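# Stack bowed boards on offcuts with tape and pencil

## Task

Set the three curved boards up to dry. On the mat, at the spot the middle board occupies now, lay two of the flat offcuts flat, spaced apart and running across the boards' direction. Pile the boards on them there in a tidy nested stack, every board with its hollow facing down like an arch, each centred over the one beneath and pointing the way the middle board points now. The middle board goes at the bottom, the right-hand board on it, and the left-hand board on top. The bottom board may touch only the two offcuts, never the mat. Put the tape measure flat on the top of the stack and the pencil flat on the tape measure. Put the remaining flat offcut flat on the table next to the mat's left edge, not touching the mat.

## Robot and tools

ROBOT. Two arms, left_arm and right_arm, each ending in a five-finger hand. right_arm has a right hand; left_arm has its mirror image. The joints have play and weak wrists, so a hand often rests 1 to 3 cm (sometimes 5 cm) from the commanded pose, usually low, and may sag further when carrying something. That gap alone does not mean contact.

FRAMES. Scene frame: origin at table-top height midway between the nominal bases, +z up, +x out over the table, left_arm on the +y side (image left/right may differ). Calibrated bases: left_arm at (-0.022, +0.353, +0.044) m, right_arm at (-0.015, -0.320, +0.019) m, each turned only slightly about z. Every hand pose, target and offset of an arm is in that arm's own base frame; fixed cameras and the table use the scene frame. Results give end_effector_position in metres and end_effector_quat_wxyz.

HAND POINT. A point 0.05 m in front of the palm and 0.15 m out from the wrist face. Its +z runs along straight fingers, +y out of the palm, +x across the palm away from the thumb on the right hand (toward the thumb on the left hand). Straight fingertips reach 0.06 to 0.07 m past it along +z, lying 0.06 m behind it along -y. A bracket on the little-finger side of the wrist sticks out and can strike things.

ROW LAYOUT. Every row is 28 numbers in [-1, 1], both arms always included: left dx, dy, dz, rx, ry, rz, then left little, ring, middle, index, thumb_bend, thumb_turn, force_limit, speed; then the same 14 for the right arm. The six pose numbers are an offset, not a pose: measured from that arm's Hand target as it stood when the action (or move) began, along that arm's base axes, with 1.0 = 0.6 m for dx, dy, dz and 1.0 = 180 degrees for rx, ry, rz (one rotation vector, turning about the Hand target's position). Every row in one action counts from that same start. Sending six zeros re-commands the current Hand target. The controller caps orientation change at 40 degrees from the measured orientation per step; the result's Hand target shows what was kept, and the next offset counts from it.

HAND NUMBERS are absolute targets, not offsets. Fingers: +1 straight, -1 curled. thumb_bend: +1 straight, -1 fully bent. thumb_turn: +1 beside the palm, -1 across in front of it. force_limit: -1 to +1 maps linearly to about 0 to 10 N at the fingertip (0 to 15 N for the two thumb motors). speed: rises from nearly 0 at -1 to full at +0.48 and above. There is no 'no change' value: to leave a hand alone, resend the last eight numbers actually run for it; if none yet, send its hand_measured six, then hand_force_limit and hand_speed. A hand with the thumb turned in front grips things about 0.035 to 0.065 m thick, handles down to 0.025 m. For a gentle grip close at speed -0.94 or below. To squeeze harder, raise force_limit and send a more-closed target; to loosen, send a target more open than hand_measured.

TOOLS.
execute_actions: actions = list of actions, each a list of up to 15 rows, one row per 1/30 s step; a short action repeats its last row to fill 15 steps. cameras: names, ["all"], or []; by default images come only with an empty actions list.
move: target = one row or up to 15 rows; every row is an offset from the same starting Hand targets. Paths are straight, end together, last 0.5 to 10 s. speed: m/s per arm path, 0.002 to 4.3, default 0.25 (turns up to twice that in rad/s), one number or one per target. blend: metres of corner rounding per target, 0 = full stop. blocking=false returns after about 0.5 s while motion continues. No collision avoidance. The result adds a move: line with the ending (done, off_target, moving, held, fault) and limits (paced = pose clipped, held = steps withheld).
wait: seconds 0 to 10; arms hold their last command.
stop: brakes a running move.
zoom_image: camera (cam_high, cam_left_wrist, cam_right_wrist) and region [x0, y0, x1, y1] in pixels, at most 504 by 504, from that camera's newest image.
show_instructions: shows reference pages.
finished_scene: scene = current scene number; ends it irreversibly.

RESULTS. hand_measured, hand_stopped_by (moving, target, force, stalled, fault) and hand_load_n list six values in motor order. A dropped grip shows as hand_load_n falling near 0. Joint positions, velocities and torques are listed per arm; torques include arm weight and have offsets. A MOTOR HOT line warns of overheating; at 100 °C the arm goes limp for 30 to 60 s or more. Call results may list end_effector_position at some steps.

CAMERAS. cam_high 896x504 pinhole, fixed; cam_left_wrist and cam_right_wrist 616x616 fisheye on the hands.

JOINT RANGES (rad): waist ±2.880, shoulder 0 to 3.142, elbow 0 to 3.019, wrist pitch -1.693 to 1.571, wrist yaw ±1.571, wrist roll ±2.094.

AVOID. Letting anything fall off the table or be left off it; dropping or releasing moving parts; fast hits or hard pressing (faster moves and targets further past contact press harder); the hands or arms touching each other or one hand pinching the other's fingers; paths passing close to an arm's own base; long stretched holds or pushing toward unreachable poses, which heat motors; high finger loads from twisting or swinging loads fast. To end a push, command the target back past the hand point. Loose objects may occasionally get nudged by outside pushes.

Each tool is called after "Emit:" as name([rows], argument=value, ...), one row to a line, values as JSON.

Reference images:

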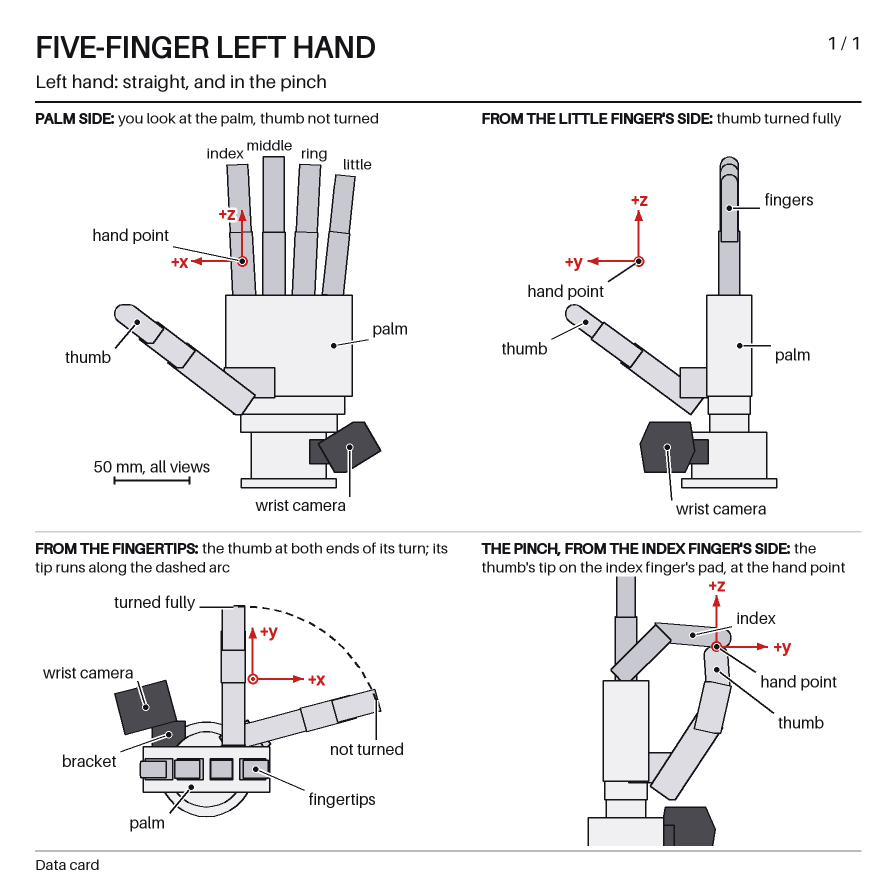

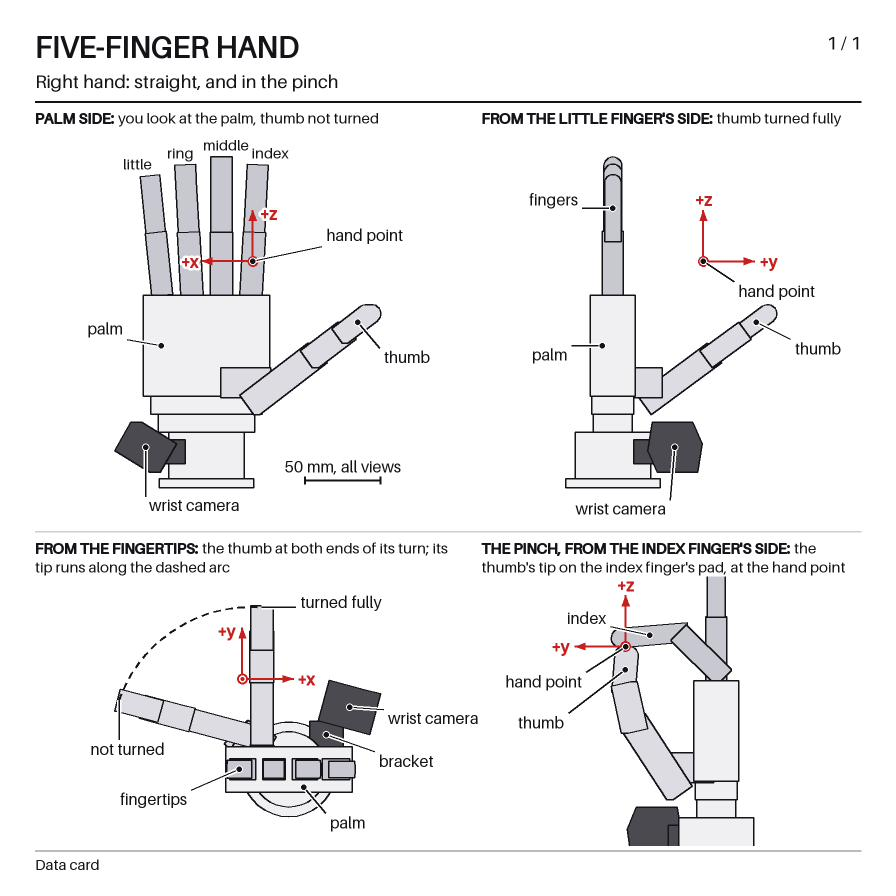

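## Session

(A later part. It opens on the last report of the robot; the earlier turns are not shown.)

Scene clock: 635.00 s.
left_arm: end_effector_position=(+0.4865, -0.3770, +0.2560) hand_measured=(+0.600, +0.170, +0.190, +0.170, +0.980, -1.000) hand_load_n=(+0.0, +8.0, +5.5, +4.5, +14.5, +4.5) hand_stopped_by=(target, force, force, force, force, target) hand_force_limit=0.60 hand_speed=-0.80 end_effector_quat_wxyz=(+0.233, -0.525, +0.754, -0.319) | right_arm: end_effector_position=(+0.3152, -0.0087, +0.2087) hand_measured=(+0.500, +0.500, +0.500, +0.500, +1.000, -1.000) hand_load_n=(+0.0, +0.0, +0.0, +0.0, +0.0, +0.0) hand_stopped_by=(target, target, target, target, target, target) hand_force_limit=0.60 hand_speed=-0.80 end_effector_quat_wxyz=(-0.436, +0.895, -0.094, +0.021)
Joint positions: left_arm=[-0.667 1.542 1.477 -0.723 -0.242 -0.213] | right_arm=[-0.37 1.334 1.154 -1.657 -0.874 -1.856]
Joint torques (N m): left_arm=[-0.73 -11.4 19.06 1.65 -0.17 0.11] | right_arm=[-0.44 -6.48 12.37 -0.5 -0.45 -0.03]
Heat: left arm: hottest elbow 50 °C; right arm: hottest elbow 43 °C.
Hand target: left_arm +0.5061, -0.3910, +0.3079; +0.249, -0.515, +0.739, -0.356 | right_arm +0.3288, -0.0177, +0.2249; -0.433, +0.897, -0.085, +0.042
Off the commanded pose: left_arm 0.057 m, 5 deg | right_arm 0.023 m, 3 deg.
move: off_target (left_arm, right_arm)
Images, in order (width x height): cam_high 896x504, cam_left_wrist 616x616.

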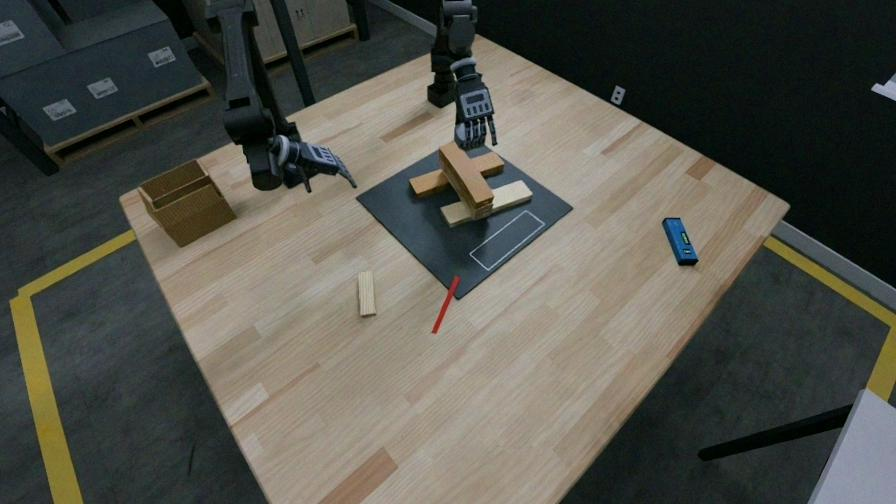

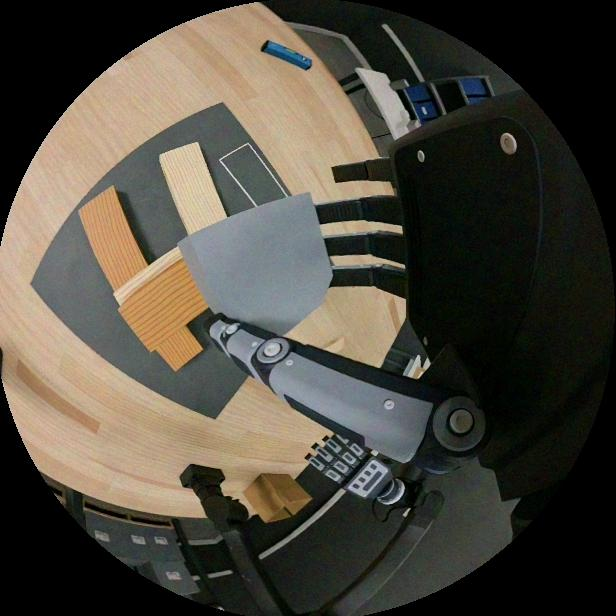

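Emit:
move([
  [0.02,-0.035,0,0,0,0,0.6,-0.3,-0.3,-0.3,0.6,-1,0.6,-0.8,0,0,0,0,0,0,0.5,0.5,0.5,0.5,1,-1,0.6,-0.8],
  [0.02,-0.035,-0.12,0,0,0,0.6,-0.3,-0.3,-0.3,0.6,-1,0.6,-0.8,0,0,0,0,0,0,0.5,0.5,0.5,0.5,1,-1,0.6,-0.8],
], speed=[0.1,0.1], blend=0.01, cameras=["cam_left_wrist","cam_high"])

Emit:
zoom_image(camera="cam_high", region=[400, 80, 520, 200])

Scene clock: 639.87 s.
left_arm: end_effector_position=(+0.5157, -0.4014, +0.2221) hand_measured=(+0.600, +0.170, +0.190, +0.170, +0.980, -1.000) hand_load_n=(+0.0, +7.5, +5.5, +4.5, +14.5, +4.5) hand_stopped_by=(target, force, force, force, force, target) hand_force_limit=0.60 hand_speed=-0.80 end_effector_quat_wxyz=(+0.242, -0.523, +0.745, -0.336) | right_arm: end_effector_position=(+0.3152, -0.0087, +0.2087) hand_measured=(+0.500, +0.500, +0.500, +0.500, +1.000, -1.000) hand_load_n=(+0.0, +0.0, +0.0, +0.0, +0.0, +0.0) hand_stopped_by=(target, target, target, target, target, target) hand_force_limit=0.60 hand_speed=-0.80 end_effector_quat_wxyz=(-0.436, +0.895, -0.094, +0.021)
Joint positions: left_arm=[-0.671 1.628 1.473 -0.591 -0.251 -0.213] | right_arm=[-0.37 1.334 1.154 -1.657 -0.874 -1.856]
Joint torques (N m): left_arm=[-0.73 -13.33 11.08 3.17 -0.36 -0.02] | right_arm=[-0.38 -6.36 12.37 -0.53 -0.46 -0.04]
Heat: left arm: hottest elbow 52 °C; right arm: hottest elbow 43 °C.
Hand target: left_arm +0.5181, -0.4120, +0.2359; +0.249, -0.515, +0.739, -0.356 | right_arm +0.3288, -0.0177, +0.2249; -0.433, +0.897, -0.085, +0.042
Off the commanded pose: left_arm 0.018 m, 3 deg | right_arm 0.023 m, 3 deg.
move: off_target (left_arm, right_arm)
Images, in order (width x height): cam_high 896x504, cam_left_wrist 616x616.

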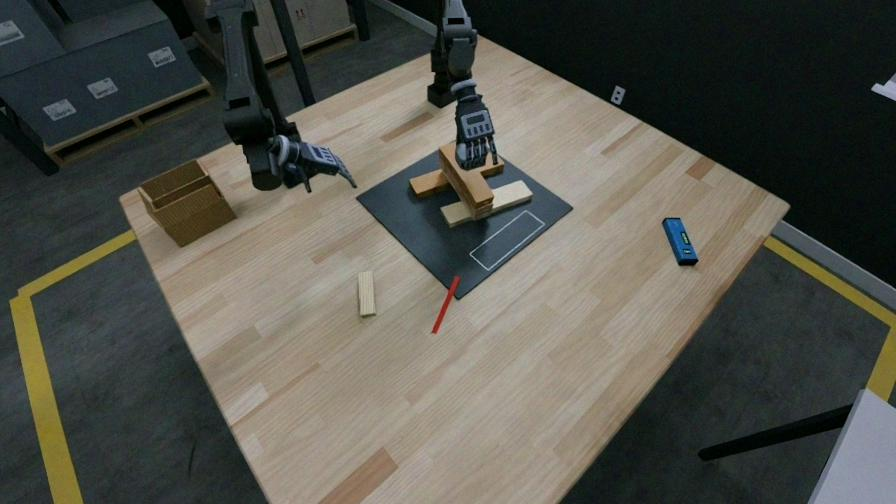

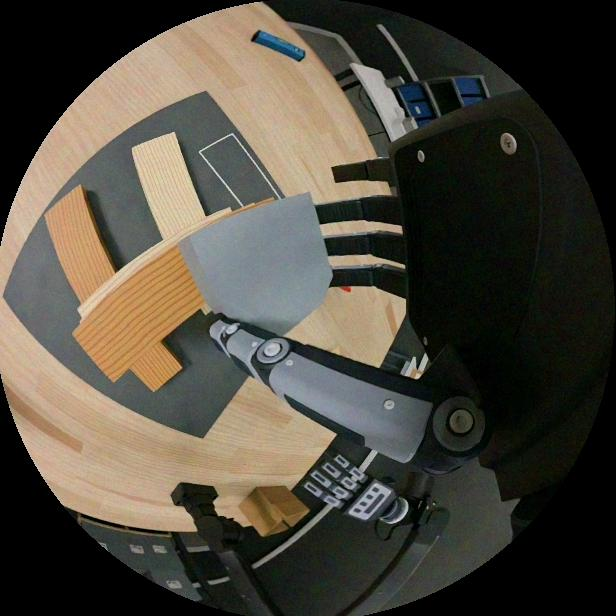

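Scaled by 4.200 from the camera's 896x504 image, which has a finer 1280x720 frame.

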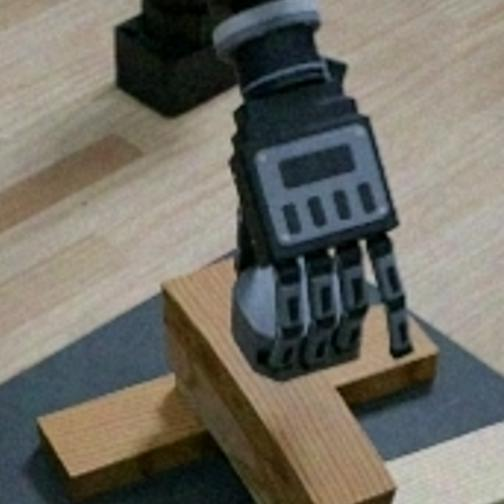

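Emit:
move([
  [-0.03,0.01,-0.05,0,0,0,0.6,-0.3,-0.3,-0.3,0.6,-1,0.6,-0.8,0,0,0,0,0,0,0.5,0.5,0.5,0.5,1,-1,0.6,-0.8],
], speed=[0.08], cameras=["cam_left_wrist","cam_high"])

Emit:
zoom_image(camera="cam_high", region=[400, 100, 520, 220])

Scene clock: 643.00 s.
left_arm: end_effector_position=(+0.4995, -0.3966, +0.1750) hand_measured=(+0.600, +0.170, +0.190, +0.170, +0.980, -1.000) hand_load_n=(+0.0, +7.5, +5.5, +4.5, +14.5, +4.5) hand_stopped_by=(target, force, force, force, force, target) hand_force_limit=0.60 hand_speed=-0.80 end_effector_quat_wxyz=(+0.239, -0.521, +0.753, -0.323) | right_arm: end_effector_position=(+0.3152, -0.0087, +0.2087) hand_measured=(+0.500, +0.500, +0.500, +0.500, +1.000, -1.000) hand_load_n=(+0.0, +0.0, +0.0, +0.0, +0.0, +0.0) hand_stopped_by=(target, target, target, target, target, target) hand_force_limit=0.60 hand_speed=-0.80 end_effector_quat_wxyz=(-0.436, +0.895, -0.094, +0.021)
Joint positions: left_arm=[-0.683 1.628 1.359 -0.507 -0.259 -0.213] | right_arm=[-0.37 1.334 1.154 -1.657 -0.874 -1.856]
Joint torques (N m): left_arm=[-0.73 -15.03 10.56 3.04 -0.35 -0.12] | right_arm=[-0.44 -6.42 12.4 -0.53 -0.46 -0.02]
Heat: left arm: hottest elbow 51 °C; right arm: hottest elbow 43 °C.
Hand target: left_arm +0.5001, -0.4060, +0.2059; +0.249, -0.515, +0.739, -0.356 | right_arm +0.3288, -0.0177, +0.2249; -0.433, +0.897, -0.085, +0.042
Off the commanded pose: left_arm 0.032 m, 4 deg | right_arm 0.023 m, 3 deg.
move: off_target (left_arm, right_arm)
Images, in order (width x height): cam_high 896x504, cam_left_wrist 616x616.

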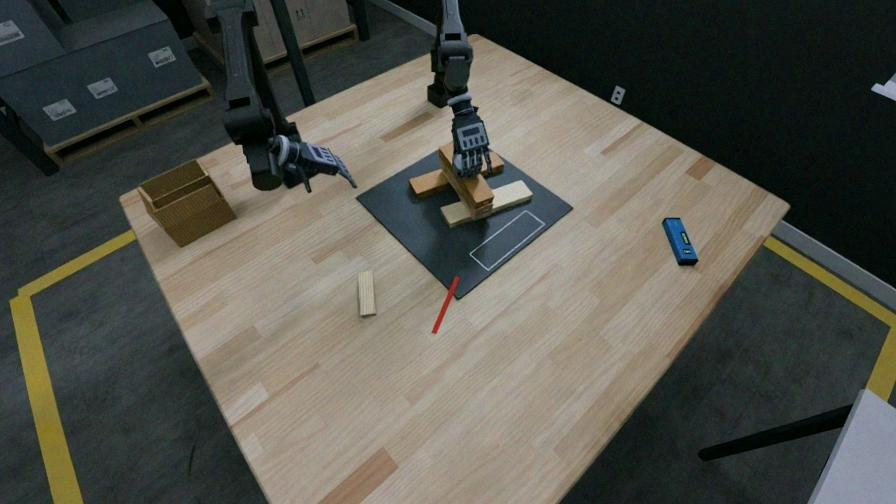

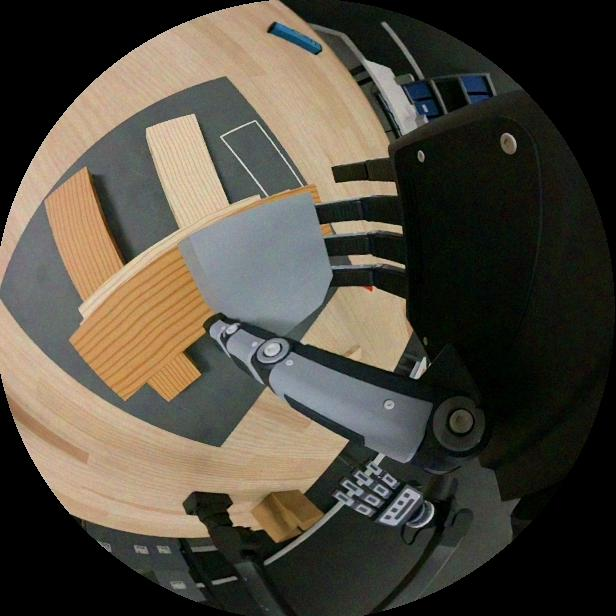

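Scaled by 4.200 from the camera's 896x504 image, which has a finer 1280x720 frame.

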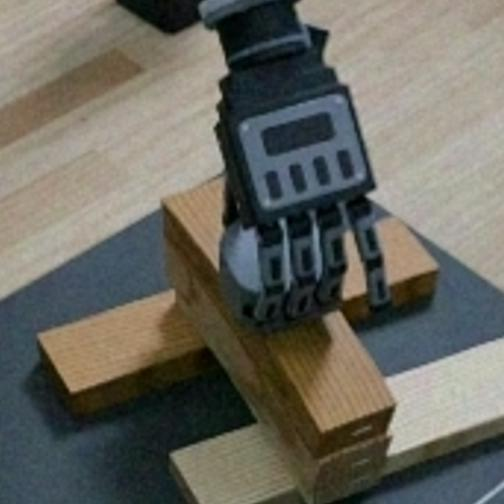

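Emit:
move([
  [-0.02,0.008,0.0,0,0,0,0.6,-0.3,-0.3,-0.3,0.6,-1,0.6,-0.8,0,0,0,0,0,0,0.5,0.5,0.5,0.5,1,-1,0.6,-0.8],
  [-0.02,0.008,-0.035,0,0,0,0.6,-0.3,-0.3,-0.3,0.6,-1,0.6,-0.8,0,0,0,0,0,0,0.5,0.5,0.5,0.5,1,-1,0.6,-0.8],
], speed=[0.05], cameras=["cam_left_wrist","cam_high"])

Emit:
zoom_image(camera="cam_high", region=[420, 120, 520, 220])

speed must be one number or one for each of the 2 targets, got a list of 1; nothing of the call was run

Scaled by 5.040 from the camera's 896x504 image, which has a finer 1280x720 frame.

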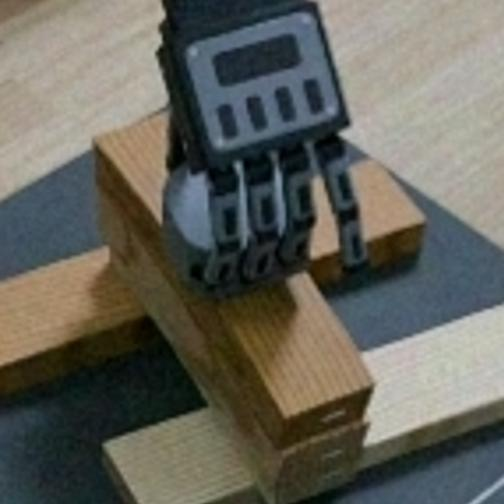

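Emit:
move([
  [-0.02,0.008,0.0,0,0,0,0.6,-0.3,-0.3,-0.3,0.6,-1,0.6,-0.8,0,0,0,0,0,0,0.5,0.5,0.5,0.5,1,-1,0.6,-0.8],
  [-0.02,0.008,-0.035,0,0,0,0.6,-0.3,-0.3,-0.3,0.6,-1,0.6,-0.8,0,0,0,0,0,0,0.5,0.5,0.5,0.5,1,-1,0.6,-0.8],
], speed=0.05, cameras=["cam_left_wrist","cam_high"])

Emit:
zoom_image(camera="cam_high", region=[420, 120, 520, 220])

Scene clock: 647.00 s.
left_arm: end_effector_position=(+0.4886, -0.3923, +0.1663) hand_measured=(+0.600, +0.170, +0.190, +0.170, +0.980, -1.000) hand_load_n=(+0.0, +7.5, +5.5, +4.5, +14.5, +4.0) hand_stopped_by=(target, force, force, force, force, target) hand_force_limit=0.60 hand_speed=-0.80 end_effector_quat_wxyz=(+0.243, -0.519, +0.749, -0.332) | right_arm: end_effector_position=(+0.3152, -0.0087, +0.2087) hand_measured=(+0.500, +0.500, +0.500, +0.500, +1.000, -1.000) hand_load_n=(+0.0, +0.5, +0.0, +0.0, +0.0, +0.0) hand_stopped_by=(target, target, target, target, target, target) hand_force_limit=0.60 hand_speed=-0.80 end_effector_quat_wxyz=(-0.436, +0.895, -0.094, +0.021)
Joint positions: left_arm=[-0.691 1.597 1.289 -0.447 -0.267 -0.217] | right_arm=[-0.37 1.334 1.154 -1.657 -0.874 -1.856]
Joint torques (N m): left_arm=[-0.91 -13.39 9.99 3.25 -0.36 -0.19] | right_arm=[-0.38 -6.3 12.38 -0.51 -0.46 -0.03]
Heat: left arm: hottest elbow 51 °C; right arm: hottest elbow 43 °C.
Hand target: left_arm +0.4881, -0.4012, +0.1849; +0.249, -0.515, +0.739, -0.356 | right_arm +0.3288, -0.0177, +0.2249; -0.433, +0.897, -0.085, +0.042
Off the commanded pose: left_arm 0.021 m, 3 deg | right_arm 0.023 m, 3 deg.
move: off_target (left_arm, right_arm)
Images, in order (width x height): cam_high 896x504, cam_left_wrist 616x616.

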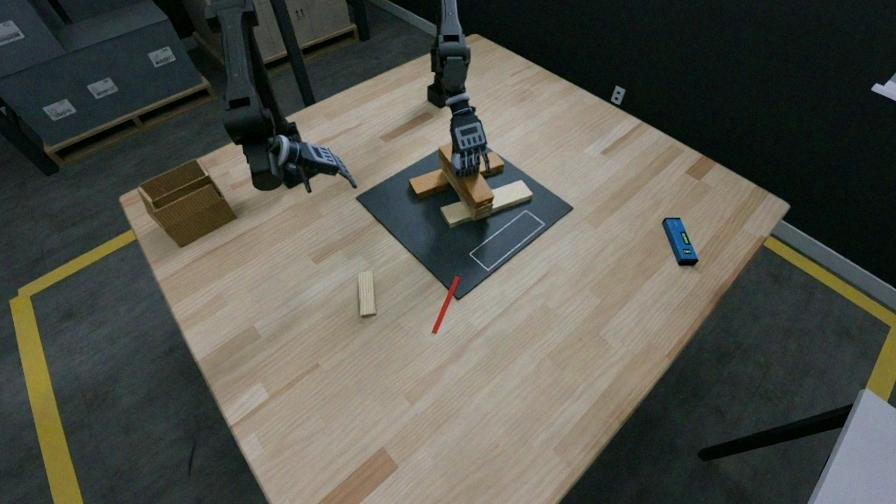

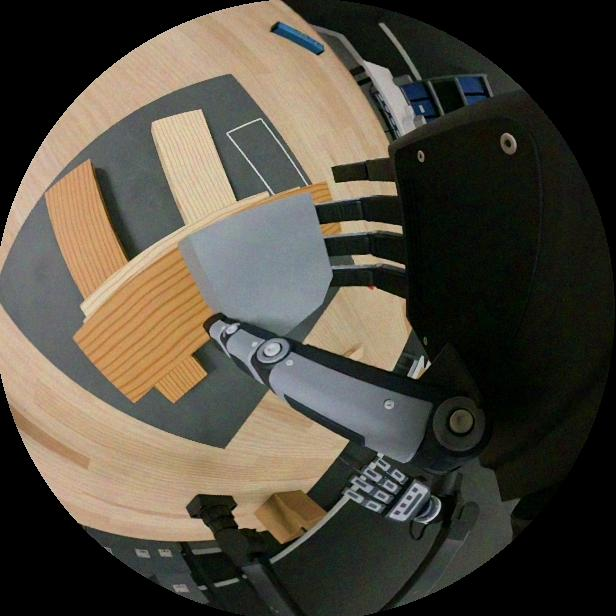

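Scaled by 5.040 from the camera's 896x504 image, which has a finer 1280x720 frame.

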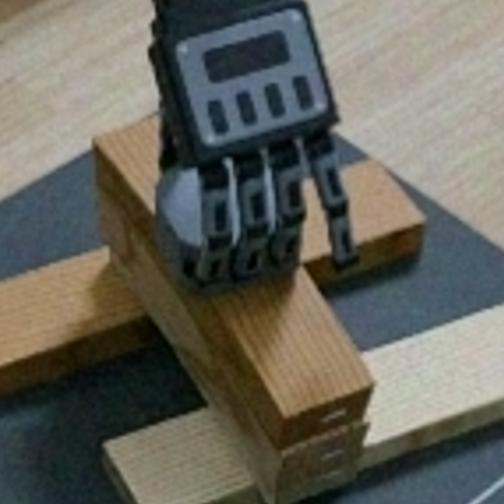

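Emit:
move([
  [0.008,0.045,0.02,0,0,0,0.6,-0.3,-0.3,-0.3,0.6,-1,0.6,-0.8,0,0,0,0,0,0,0.5,0.5,0.5,0.5,1,-1,0.6,-0.8],
], speed=0.05, cameras=["cam_high"])

Emit:
zoom_image(camera="cam_high", region=[420, 120, 520, 220])

Scene clock: 650.00 s.
left_arm: end_effector_position=(+0.4890, -0.3760, +0.1705) hand_measured=(+0.600, +0.170, +0.190, +0.170, +0.980, -1.000) hand_load_n=(+0.0, +8.0, +5.5, +4.0, +14.5, +4.5) hand_stopped_by=(target, force, force, force, force, target) hand_force_limit=0.60 hand_speed=-0.80 end_effector_quat_wxyz=(+0.238, -0.522, +0.748, -0.334) | right_arm: end_effector_position=(+0.3152, -0.0087, +0.2087) hand_measured=(+0.500, +0.500, +0.500, +0.500, +1.000, -1.000) hand_load_n=(+0.0, +0.0, +0.0, +0.0, +0.0, +0.0) hand_stopped_by=(target, target, target, target, target, target) hand_force_limit=0.60 hand_speed=-0.80 end_effector_quat_wxyz=(-0.436, +0.895, -0.094, +0.021)
Joint positions: left_arm=[-0.662 1.568 1.264 -0.447 -0.238 -0.207] | right_arm=[-0.37 1.334 1.154 -1.657 -0.874 -1.856]
Joint torques (N m): left_arm=[0.44 -14.21 10.45 2.45 -0.09 0.11] | right_arm=[-0.5 -6.3 12.36 -0.51 -0.46 -0.03]
Heat: left arm: hottest elbow 50 °C; right arm: hottest elbow 43 °C.
Hand target: left_arm +0.4929, -0.3742, +0.1969; +0.249, -0.515, +0.739, -0.356 | right_arm +0.3288, -0.0177, +0.2249; -0.433, +0.897, -0.085, +0.042
Off the commanded pose: left_arm 0.027 m, 3 deg | right_arm 0.023 m, 3 deg.
move: off_target (left_arm, right_arm)
Images, in order (width x height): cam_high 896x504.

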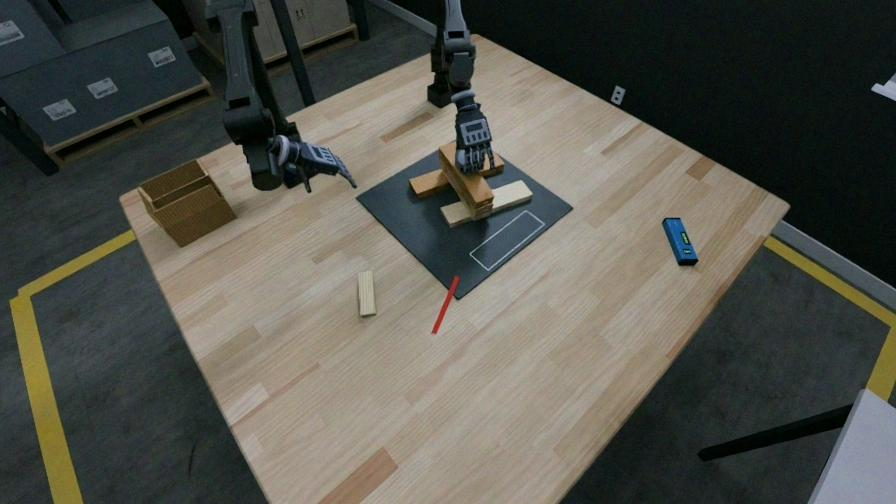

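Scaled by 5.040 from the camera's 896x504 image, which has a finer 1280x720 frame.

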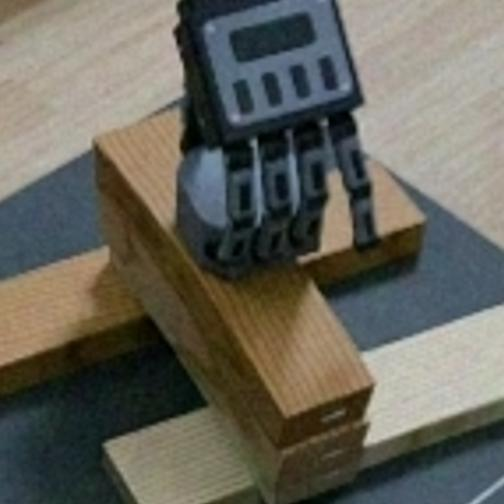

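Emit:
move([
  [0.006,-0.022,-0.04,0,0,0,0.6,-0.3,-0.3,-0.3,0.6,-1,0.6,-0.8,0,0,0,0,0,0,0.5,0.5,0.5,0.5,1,-1,0.6,-0.8],
], speed=0.05, cameras=["cam_high","cam_left_wrist"])

Emit:
zoom_image(camera="cam_high", region=[420, 120, 520, 220])

Scene clock: 652.60 s.
left_arm: end_effector_position=(+0.4938, -0.3786, +0.1672) hand_measured=(+0.600, +0.170, +0.190, +0.170, +0.980, -1.000) hand_load_n=(+0.0, +7.5, +5.5, +4.0, +14.5, +4.5) hand_stopped_by=(target, force, force, force, force, target) hand_force_limit=0.60 hand_speed=-0.80 end_effector_quat_wxyz=(+0.243, -0.522, +0.743, -0.342) | right_arm: end_effector_position=(+0.3152, -0.0087, +0.2087) hand_measured=(+0.500, +0.500, +0.500, +0.500, +1.000, -1.000) hand_load_n=(+0.0, +0.0, +0.0, +0.0, +0.0, +0.0) hand_stopped_by=(target, target, target, target, target, target) hand_force_limit=0.60 hand_speed=-0.80 end_effector_quat_wxyz=(-0.436, +0.895, -0.094, +0.021)
Joint positions: left_arm=[-0.662 1.576 1.255 -0.41 -0.242 -0.207] | right_arm=[-0.37 1.334 1.154 -1.657 -0.874 -1.856]
Joint torques (N m): left_arm=[-0.97 -11.69 10.32 3.29 -0.38 -0.01] | right_arm=[-0.38 -6.3 12.4 -0.51 -0.46 -0.03]
Heat: left arm: hottest elbow 50 °C; right arm: hottest elbow 43 °C.
Hand target: left_arm +0.4965, -0.3874, +0.1729; +0.249, -0.515, +0.739, -0.356 | right_arm +0.3288, -0.0177, +0.2249; -0.433, +0.897, -0.085, +0.042
Off the commanded pose: left_arm 0.011 m, 2 deg | right_arm 0.023 m, 3 deg.
move: off_target (left_arm, right_arm)
Images, in order (width x height): cam_high 896x504, cam_left_wrist 616x616.

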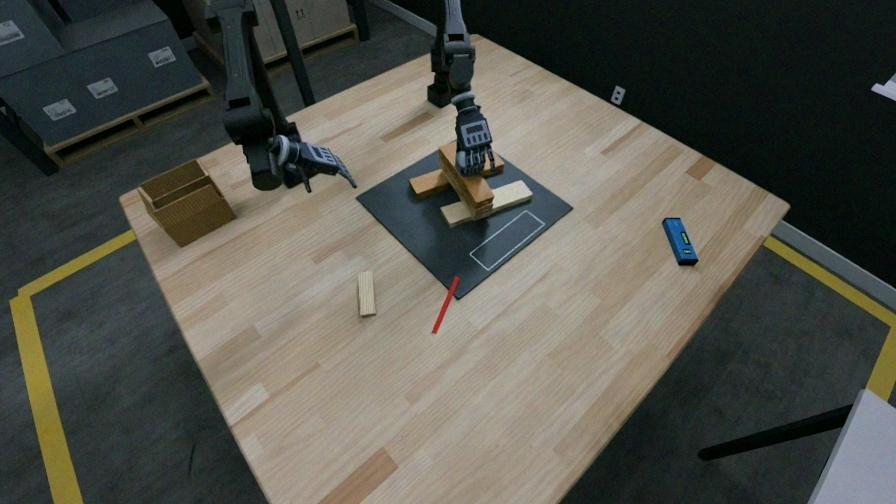

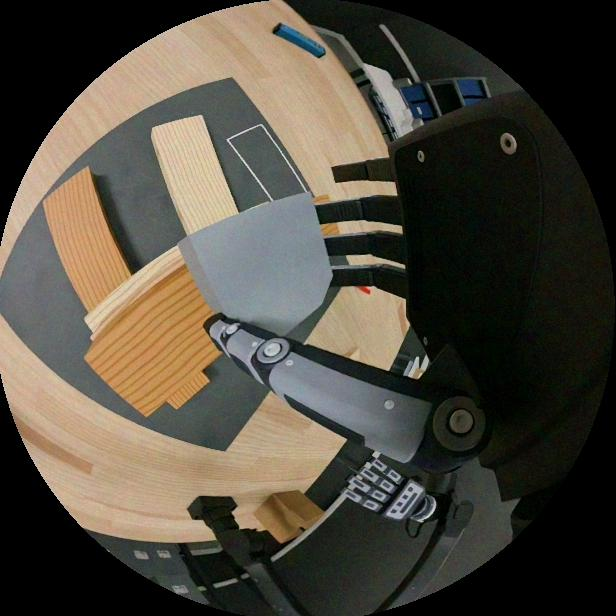

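Scaled by 5.040 from the camera's 896x504 image, which has a finer 1280x720 frame.

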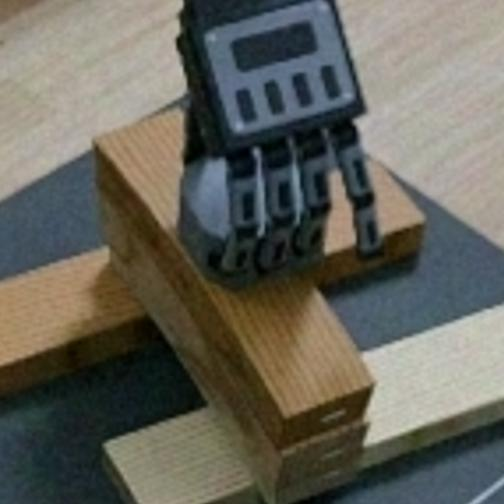

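Emit:
move([
  [0.003,-0.017,0.0,0,0,0,0.6,-0.3,-0.3,-0.3,0.6,-1,0.6,-0.8,0,0,0,0,0,0,0.5,0.5,0.5,0.5,1,-1,0.6,-0.8],
  [0.003,-0.018,-0.025,0,0,0,0.6,-0.3,-0.3,-0.3,0.6,-1,0.6,-0.8,0,0,0,0,0,0,0.5,0.5,0.5,0.5,1,-1,0.6,-0.8],
], speed=0.05, cameras=["cam_high","cam_left_wrist"])

Emit:
zoom_image(camera="cam_high", region=[420, 120, 520, 220])

Scene clock: 657.57 s.
left_arm: end_effector_position=(+0.4979, -0.3864, +0.1678) hand_measured=(+0.600, +0.170, +0.190, +0.170, +0.980, -1.000) hand_load_n=(+0.0, +7.5, +5.0, +4.0, +14.5, +3.0) hand_stopped_by=(target, force, force, force, force, target) hand_force_limit=0.60 hand_speed=-0.80 end_effector_quat_wxyz=(+0.252, -0.515, +0.740, -0.352) | right_arm: end_effector_position=(+0.3152, -0.0087, +0.2087) hand_measured=(+0.500, +0.500, +0.500, +0.500, +1.000, -1.000) hand_load_n=(-0.5, +0.0, +0.0, -0.5, +0.0, +0.0) hand_stopped_by=(target, target, target, target, target, target) hand_force_limit=0.60 hand_speed=-0.80 end_effector_quat_wxyz=(-0.436, +0.895, -0.094, +0.021)
Joint positions: left_arm=[-0.673 1.585 1.255 -0.373 -0.256 -0.199] | right_arm=[-0.37 1.334 1.154 -1.657 -0.874 -1.856]
Joint torques (N m): left_arm=[-1.26 -10.17 10.07 3.07 -0.32 -0.14] | right_arm=[-0.5 -6.42 12.38 -0.53 -0.47 -0.03]
Heat: left arm: hottest elbow 50 °C; right arm: hottest elbow 43 °C.
Hand target: left_arm +0.4983, -0.3982, +0.1579; +0.249, -0.515, +0.739, -0.356 | right_arm +0.3288, -0.0177, +0.2249; -0.433, +0.897, -0.085, +0.042
Off the commanded pose: left_arm 0.015 m, 1 deg | right_arm 0.023 m, 3 deg.
move: off_target (left_arm, right_arm)
Images, in order (width x height): cam_high 896x504, cam_left_wrist 616x616.

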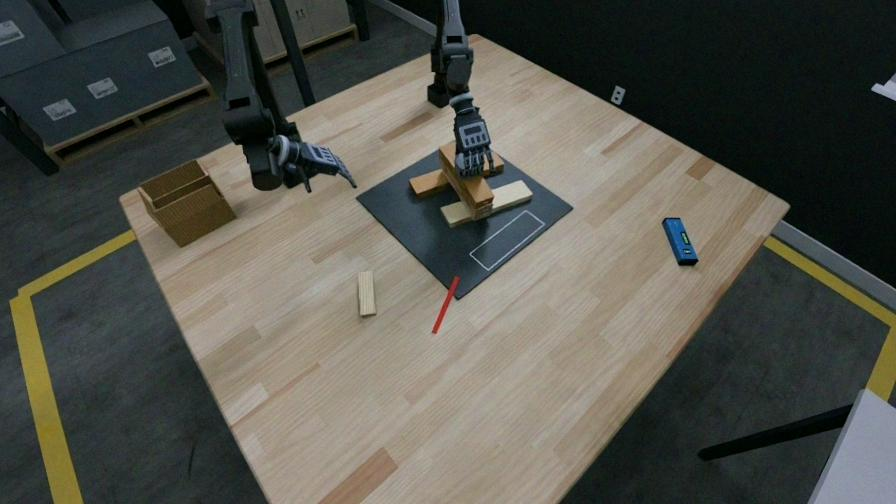

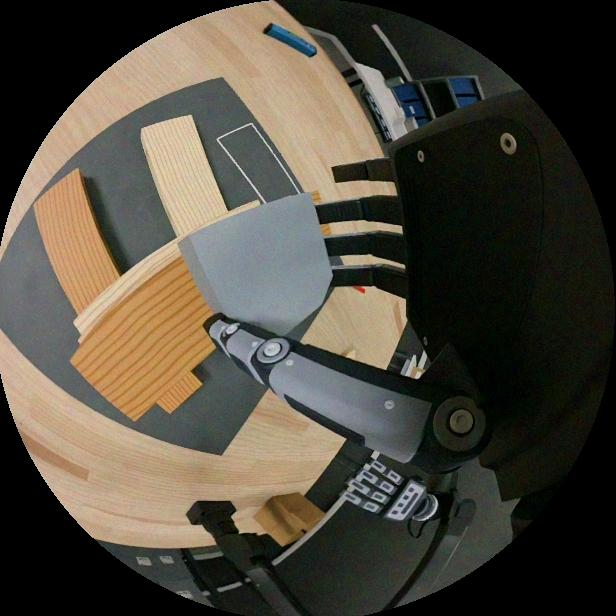

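Scaled by 5.040 from the camera's 896x504 image, which has a finer 1280x720 frame.

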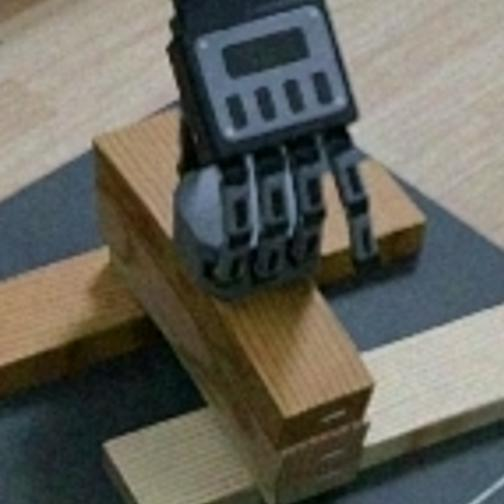

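Emit:
move([
  [0.0,0.008,0.012,0,0,0,0.6,-0.3,-0.3,-0.3,0.6,-1,0.6,-0.8,0,0,0,0,0,0,0.5,0.5,0.5,0.5,1,-1,0.6,-0.8],
  [0.0,0.008,0.012,0,0,0,0.6,0.5,0.5,0.5,1,-1,0.6,-0.85,0,0,0,0,0,0,0.5,0.5,0.5,0.5,1,-1,0.6,-0.8],
], speed=0.05, cameras=["cam_high","cam_left_wrist"])

Emit:
zoom_image(camera="cam_high", region=[420, 120, 520, 220])

Scene clock: 660.87 s.
left_arm: end_effector_position=(+0.4977, -0.3872, +0.1670) hand_measured=(+0.600, +0.500, +0.500, +0.500, +1.000, -1.000) hand_load_n=(-0.5, +0.0, +0.0, +0.0, +0.0, +0.0) hand_stopped_by=(target, target, target, target, target, target) hand_force_limit=0.60 hand_speed=-0.85 end_effector_quat_wxyz=(+0.249, -0.518, +0.738, -0.353) | right_arm: end_effector_position=(+0.3152, -0.0087, +0.2087) hand_measured=(+0.500, +0.500, +0.500, +0.500, +1.000, -1.000) hand_load_n=(+0.0, +0.0, +0.0, +0.0, +0.0, +0.0) hand_stopped_by=(target, target, target, target, target, target) hand_force_limit=0.60 hand_speed=-0.80 end_effector_quat_wxyz=(-0.436, +0.895, -0.094, +0.021)
Joint positions: left_arm=[-0.673 1.586 1.255 -0.373 -0.254 -0.207] | right_arm=[-0.37 1.334 1.154 -1.657 -0.874 -1.856]
Joint torques (N m): left_arm=[-0.32 -10.75 10.59 2.44 -0.09 -0.11] | right_arm=[-0.44 -6.36 12.38 -0.51 -0.47 -0.02]
Heat: left arm: hottest elbow 50 °C; right arm: hottest elbow 43 °C.
Hand target: left_arm +0.4983, -0.3934, +0.1651; +0.249, -0.515, +0.739, -0.356 | right_arm +0.3288, -0.0177, +0.2249; -0.433, +0.897, -0.085, +0.042
Off the commanded pose: left_arm 0.007 m, 1 deg | right_arm 0.023 m, 3 deg.
move: off_target (right_arm)
Images, in order (width x height): cam_high 896x504, cam_left_wrist 616x616.

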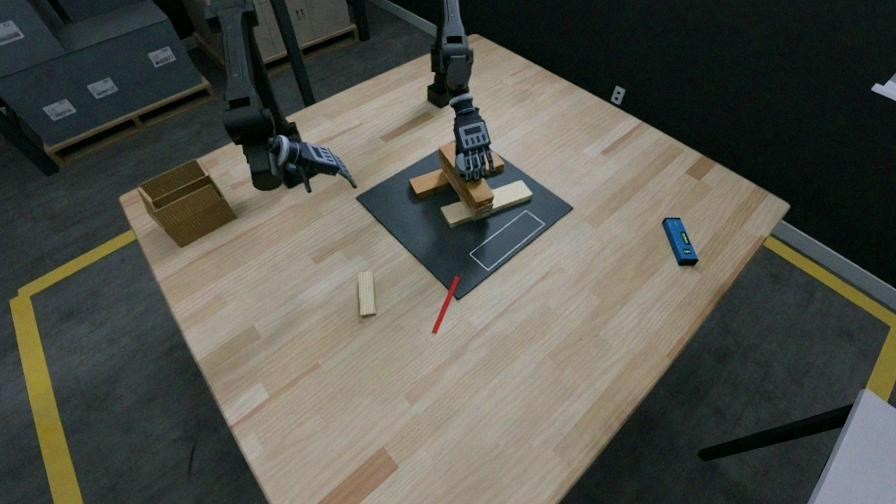

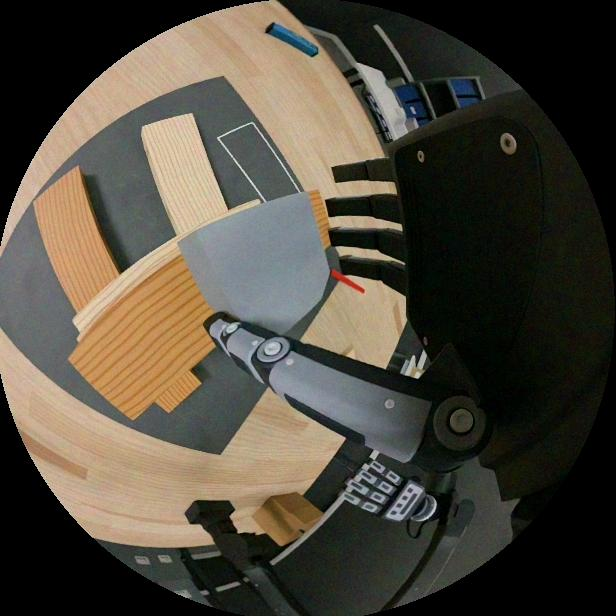

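Scaled by 5.040 from the camera's 896x504 image, which has a finer 1280x720 frame.

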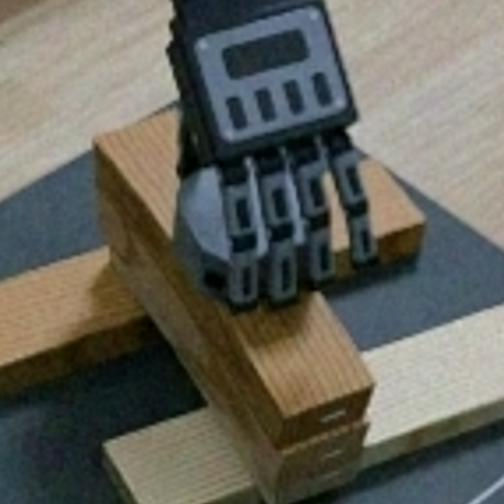

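Emit:
move([
  [0.0,0.0,0.0,0,0,0,0.7,0.7,0.7,0.7,1,-1,0.6,-0.8,0,0,0,0,0,0,0.5,0.5,0.5,0.5,1,-1,0.6,-0.8],
  [0.015,-0.012,0.06,0,0,0,0.7,0.7,0.7,0.7,1,-1,0.6,-0.8,0,0,0,0,0,0,0.5,0.5,0.5,0.5,1,-1,0.6,-0.8],
], speed=0.05, cameras=["cam_high","cam_left_wrist"])

Emit:
zoom_image(camera="cam_high", region=[420, 120, 520, 220])

Scene clock: 664.43 s.
left_arm: end_effector_position=(+0.4917, -0.3824, +0.1682) hand_measured=(+0.700, +0.700, +0.700, +0.700, +1.000, -1.000) hand_load_n=(+0.0, +0.0, +0.0, +0.0, +0.0, +0.0) hand_stopped_by=(target, target, target, target, target, target) hand_force_limit=0.60 hand_speed=-0.80 end_effector_quat_wxyz=(+0.243, -0.521, +0.748, -0.331) | right_arm: end_effector_position=(+0.3152, -0.0087, +0.2087) hand_measured=(+0.500, +0.500, +0.500, +0.500, +1.000, -1.000) hand_load_n=(+0.0, +0.0, +0.0, +0.0, +0.0, +0.0) hand_stopped_by=(target, target, target, target, target, target) hand_force_limit=0.60 hand_speed=-0.80 end_effector_quat_wxyz=(-0.436, +0.895, -0.094, +0.021)
Joint positions: left_arm=[-0.673 1.586 1.281 -0.448 -0.254 -0.207] | right_arm=[-0.37 1.334 1.154 -1.657 -0.874 -1.856]
Joint torques (N m): left_arm=[-0.32 -11.28 16.76 1.47 -0.09 -0.1] | right_arm=[-0.38 -6.3 12.4 -0.51 -0.47 -0.03]
Heat: left arm: hottest elbow 50 °C; right arm: hottest elbow 43 °C.
Hand target: left_arm +0.5073, -0.4006, +0.2011; +0.249, -0.515, +0.739, -0.356 | right_arm +0.3288, -0.0177, +0.2249; -0.433, +0.897, -0.085, +0.042
Off the commanded pose: left_arm 0.041 m, 3 deg | right_arm 0.023 m, 3 deg.
move: off_target (left_arm, right_arm)
Images, in order (width x height): cam_high 896x504, cam_left_wrist 616x616.

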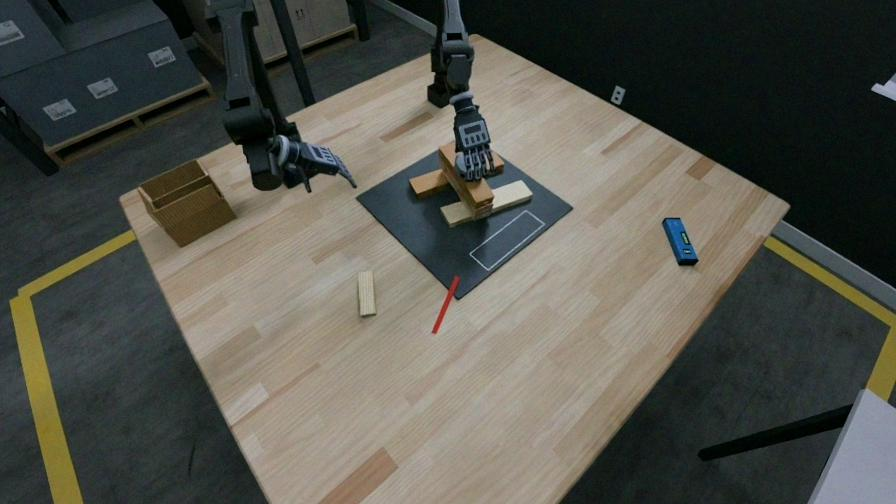

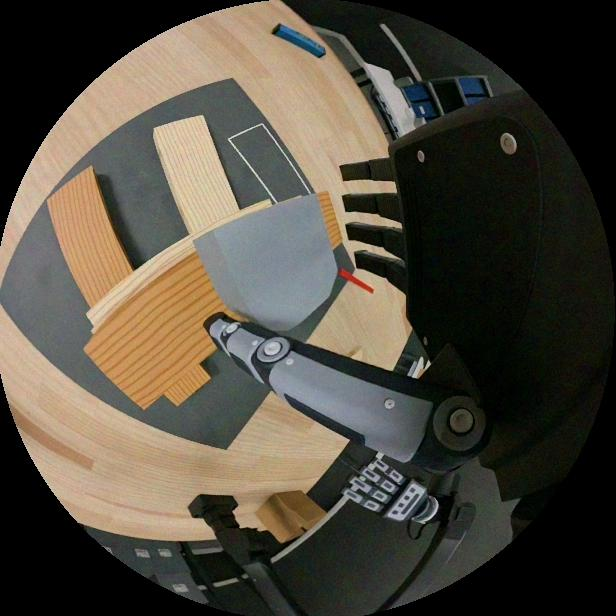

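Scaled by 5.040 from the camera's 896x504 image, which has a finer 1280x720 frame.

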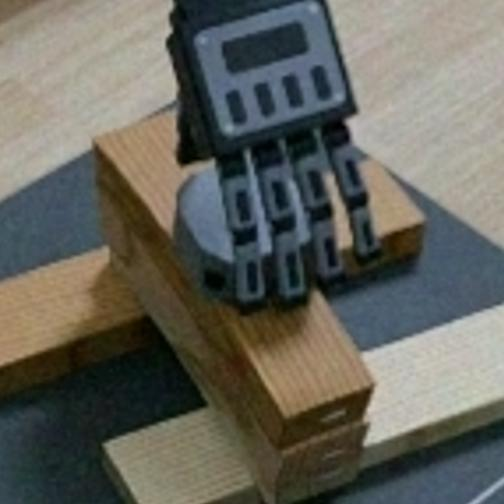

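Emit:
move([
  [0.03,-0.02,0.05,0,0,0,0.7,0.7,0.7,0.7,1,-1,0.6,-0.8,0,0,0,0,0,0,0.5,0.5,0.5,0.5,1,-1,0.6,-0.8],
  [0.04,-0.02,0.15,0,0,0,0.7,0.7,0.7,0.7,1,-1,0.6,-0.8,0,0,0,0,0,0,0.5,0.5,0.5,0.5,1,-1,0.6,-0.8],
], speed=0.06, blend=0.01, cameras=["cam_high","cam_left_wrist"])

Emit:
zoom_image(camera="cam_high", region=[420, 120, 520, 220])

Scene clock: 667.67 s.
left_arm: end_effector_position=(+0.5150, -0.4029, +0.2584) hand_measured=(+0.700, +0.700, +0.700, +0.700, +1.000, -1.000) hand_load_n=(+0.0, +0.0, +0.0, +0.0, +0.0, +0.0) hand_stopped_by=(target, target, target, target, target, target) hand_force_limit=0.60 hand_speed=-0.80 end_effector_quat_wxyz=(+0.240, -0.519, +0.749, -0.334) | right_arm: end_effector_position=(+0.3152, -0.0087, +0.2087) hand_measured=(+0.500, +0.500, +0.500, +0.500, +1.000, -1.000) hand_load_n=(+0.0, +0.0, +0.0, +0.5, +0.0, +0.0) hand_stopped_by=(target, target, target, target, target, target) hand_force_limit=0.60 hand_speed=-0.80 end_effector_quat_wxyz=(-0.436, +0.895, -0.094, +0.021)
Joint positions: left_arm=[-0.673 1.622 1.563 -0.692 -0.247 -0.207] | right_arm=[-0.37 1.334 1.154 -1.657 -0.874 -1.856]
Joint torques (N m): left_arm=[0.38 -12.04 17.39 1.42 -0.09 -0.05] | right_arm=[-0.44 -6.3 12.37 -0.53 -0.47 -0.03]
Heat: left arm: hottest elbow 50 °C; right arm: hottest elbow 43 °C.
Hand target: left_arm +0.5313, -0.4126, +0.2911; +0.249, -0.515, +0.739, -0.356 | right_arm +0.3288, -0.0177, +0.2249; -0.433, +0.897, -0.085, +0.042
Off the commanded pose: left_arm 0.038 m, 3 deg | right_arm 0.023 m, 3 deg.
move: off_target (left_arm, right_arm)
Images, in order (width x height): cam_high 896x504, cam_left_wrist 616x616.

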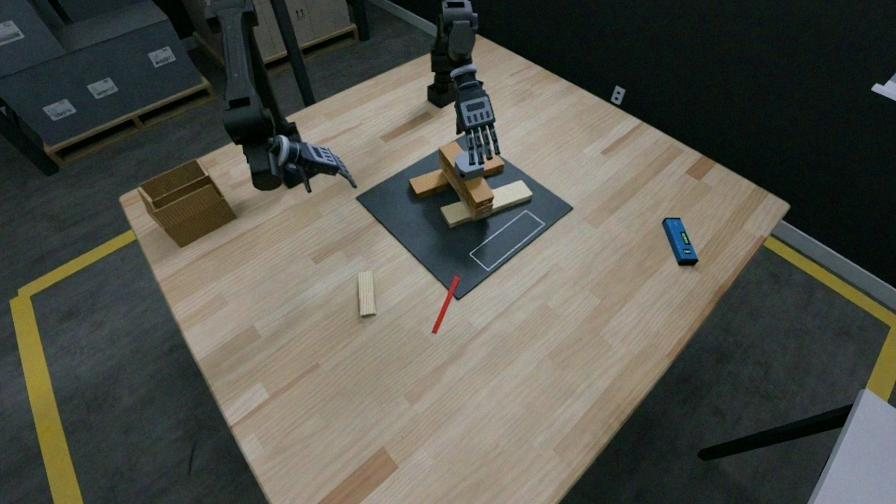

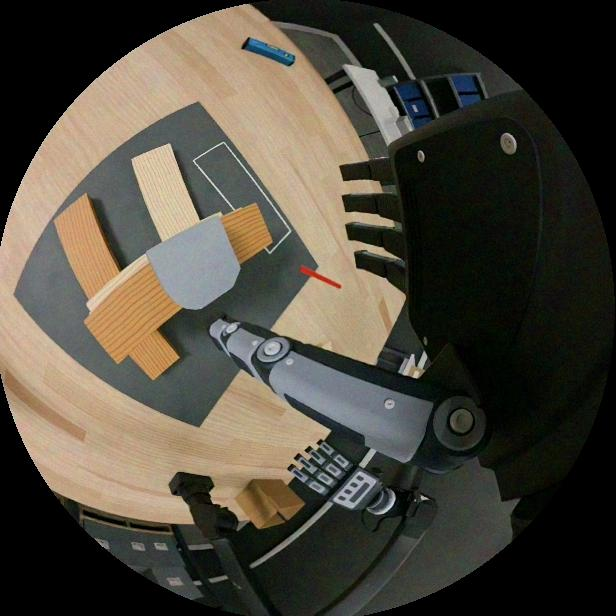

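Scaled by 5.040 from the camera's 896x504 image, which has a finer 1280x720 frame.

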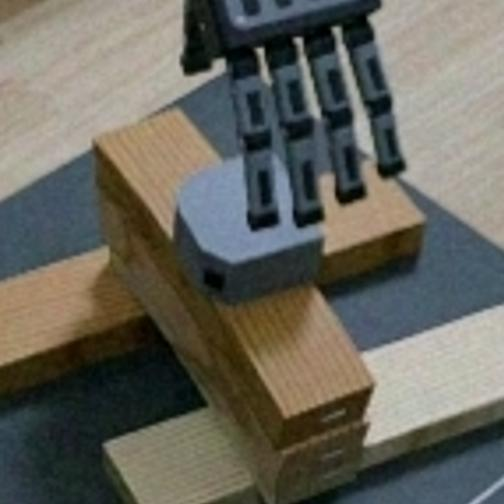

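Emit:
move([
  [-0.1,0.3,0.06,0,0,0.1,0.7,0.7,0.7,0.7,1,-1,0.6,-0.8,0,0,0,0,0,0,0.5,0.5,0.5,0.5,1,-1,0.6,-0.8],
  [-0.2,0.9,0.02,0,0,0.3,0.5,0.5,0.5,0.5,1,-1,0.6,-0.3,0,0,0,0,0,0,0.5,0.5,0.5,0.5,1,-1,0.6,-0.8],
], speed=0.3, blend=0.05)

Scene clock: 673.33 s.
left_arm: end_effector_position=(+0.4087, +0.1242, +0.3007) hand_measured=(+0.500, +0.500, +0.500, +0.500, +1.000, -1.000) hand_load_n=(+0.0, +0.0, +0.0, +0.0, +0.0, +0.0) hand_stopped_by=(target, target, target, target, target, target) hand_force_limit=0.60 hand_speed=-0.30 end_effector_quat_wxyz=(-0.374, +0.800, -0.423, +0.200) | right_arm: end_effector_position=(+0.3152, -0.0087, +0.2087) hand_measured=(+0.500, +0.500, +0.500, +0.500, +1.000, -1.000) hand_load_n=(+0.0, +0.0, +0.0, +0.0, +0.0, +0.0) hand_stopped_by=(target, target, target, target, target, target) hand_force_limit=0.60 hand_speed=-0.80 end_effector_quat_wxyz=(-0.436, +0.895, -0.094, +0.021)
Joint positions: left_arm=[0.288 1.004 1.091 -0.804 -0.233 -0.204] | right_arm=[-0.37 1.334 1.154 -1.657 -0.874 -1.856]
Joint torques (N m): left_arm=[0.62 -4.84 10.37 2.85 -0.1 0.07] | right_arm=[-0.44 -6.3 12.37 -0.53 -0.47 -0.03]
Heat: left arm: hottest elbow 50 °C; right arm: hottest elbow 43 °C.
Hand target: left_arm +0.4113, +0.1274, +0.3031; -0.384, +0.794, -0.424, +0.204 | right_arm +0.3288, -0.0177, +0.2249; -0.433, +0.897, -0.085, +0.042
Off the commanded pose: left_arm 0.005 m, 1 deg | right_arm 0.023 m, 3 deg.
move: off_target (right_arm)


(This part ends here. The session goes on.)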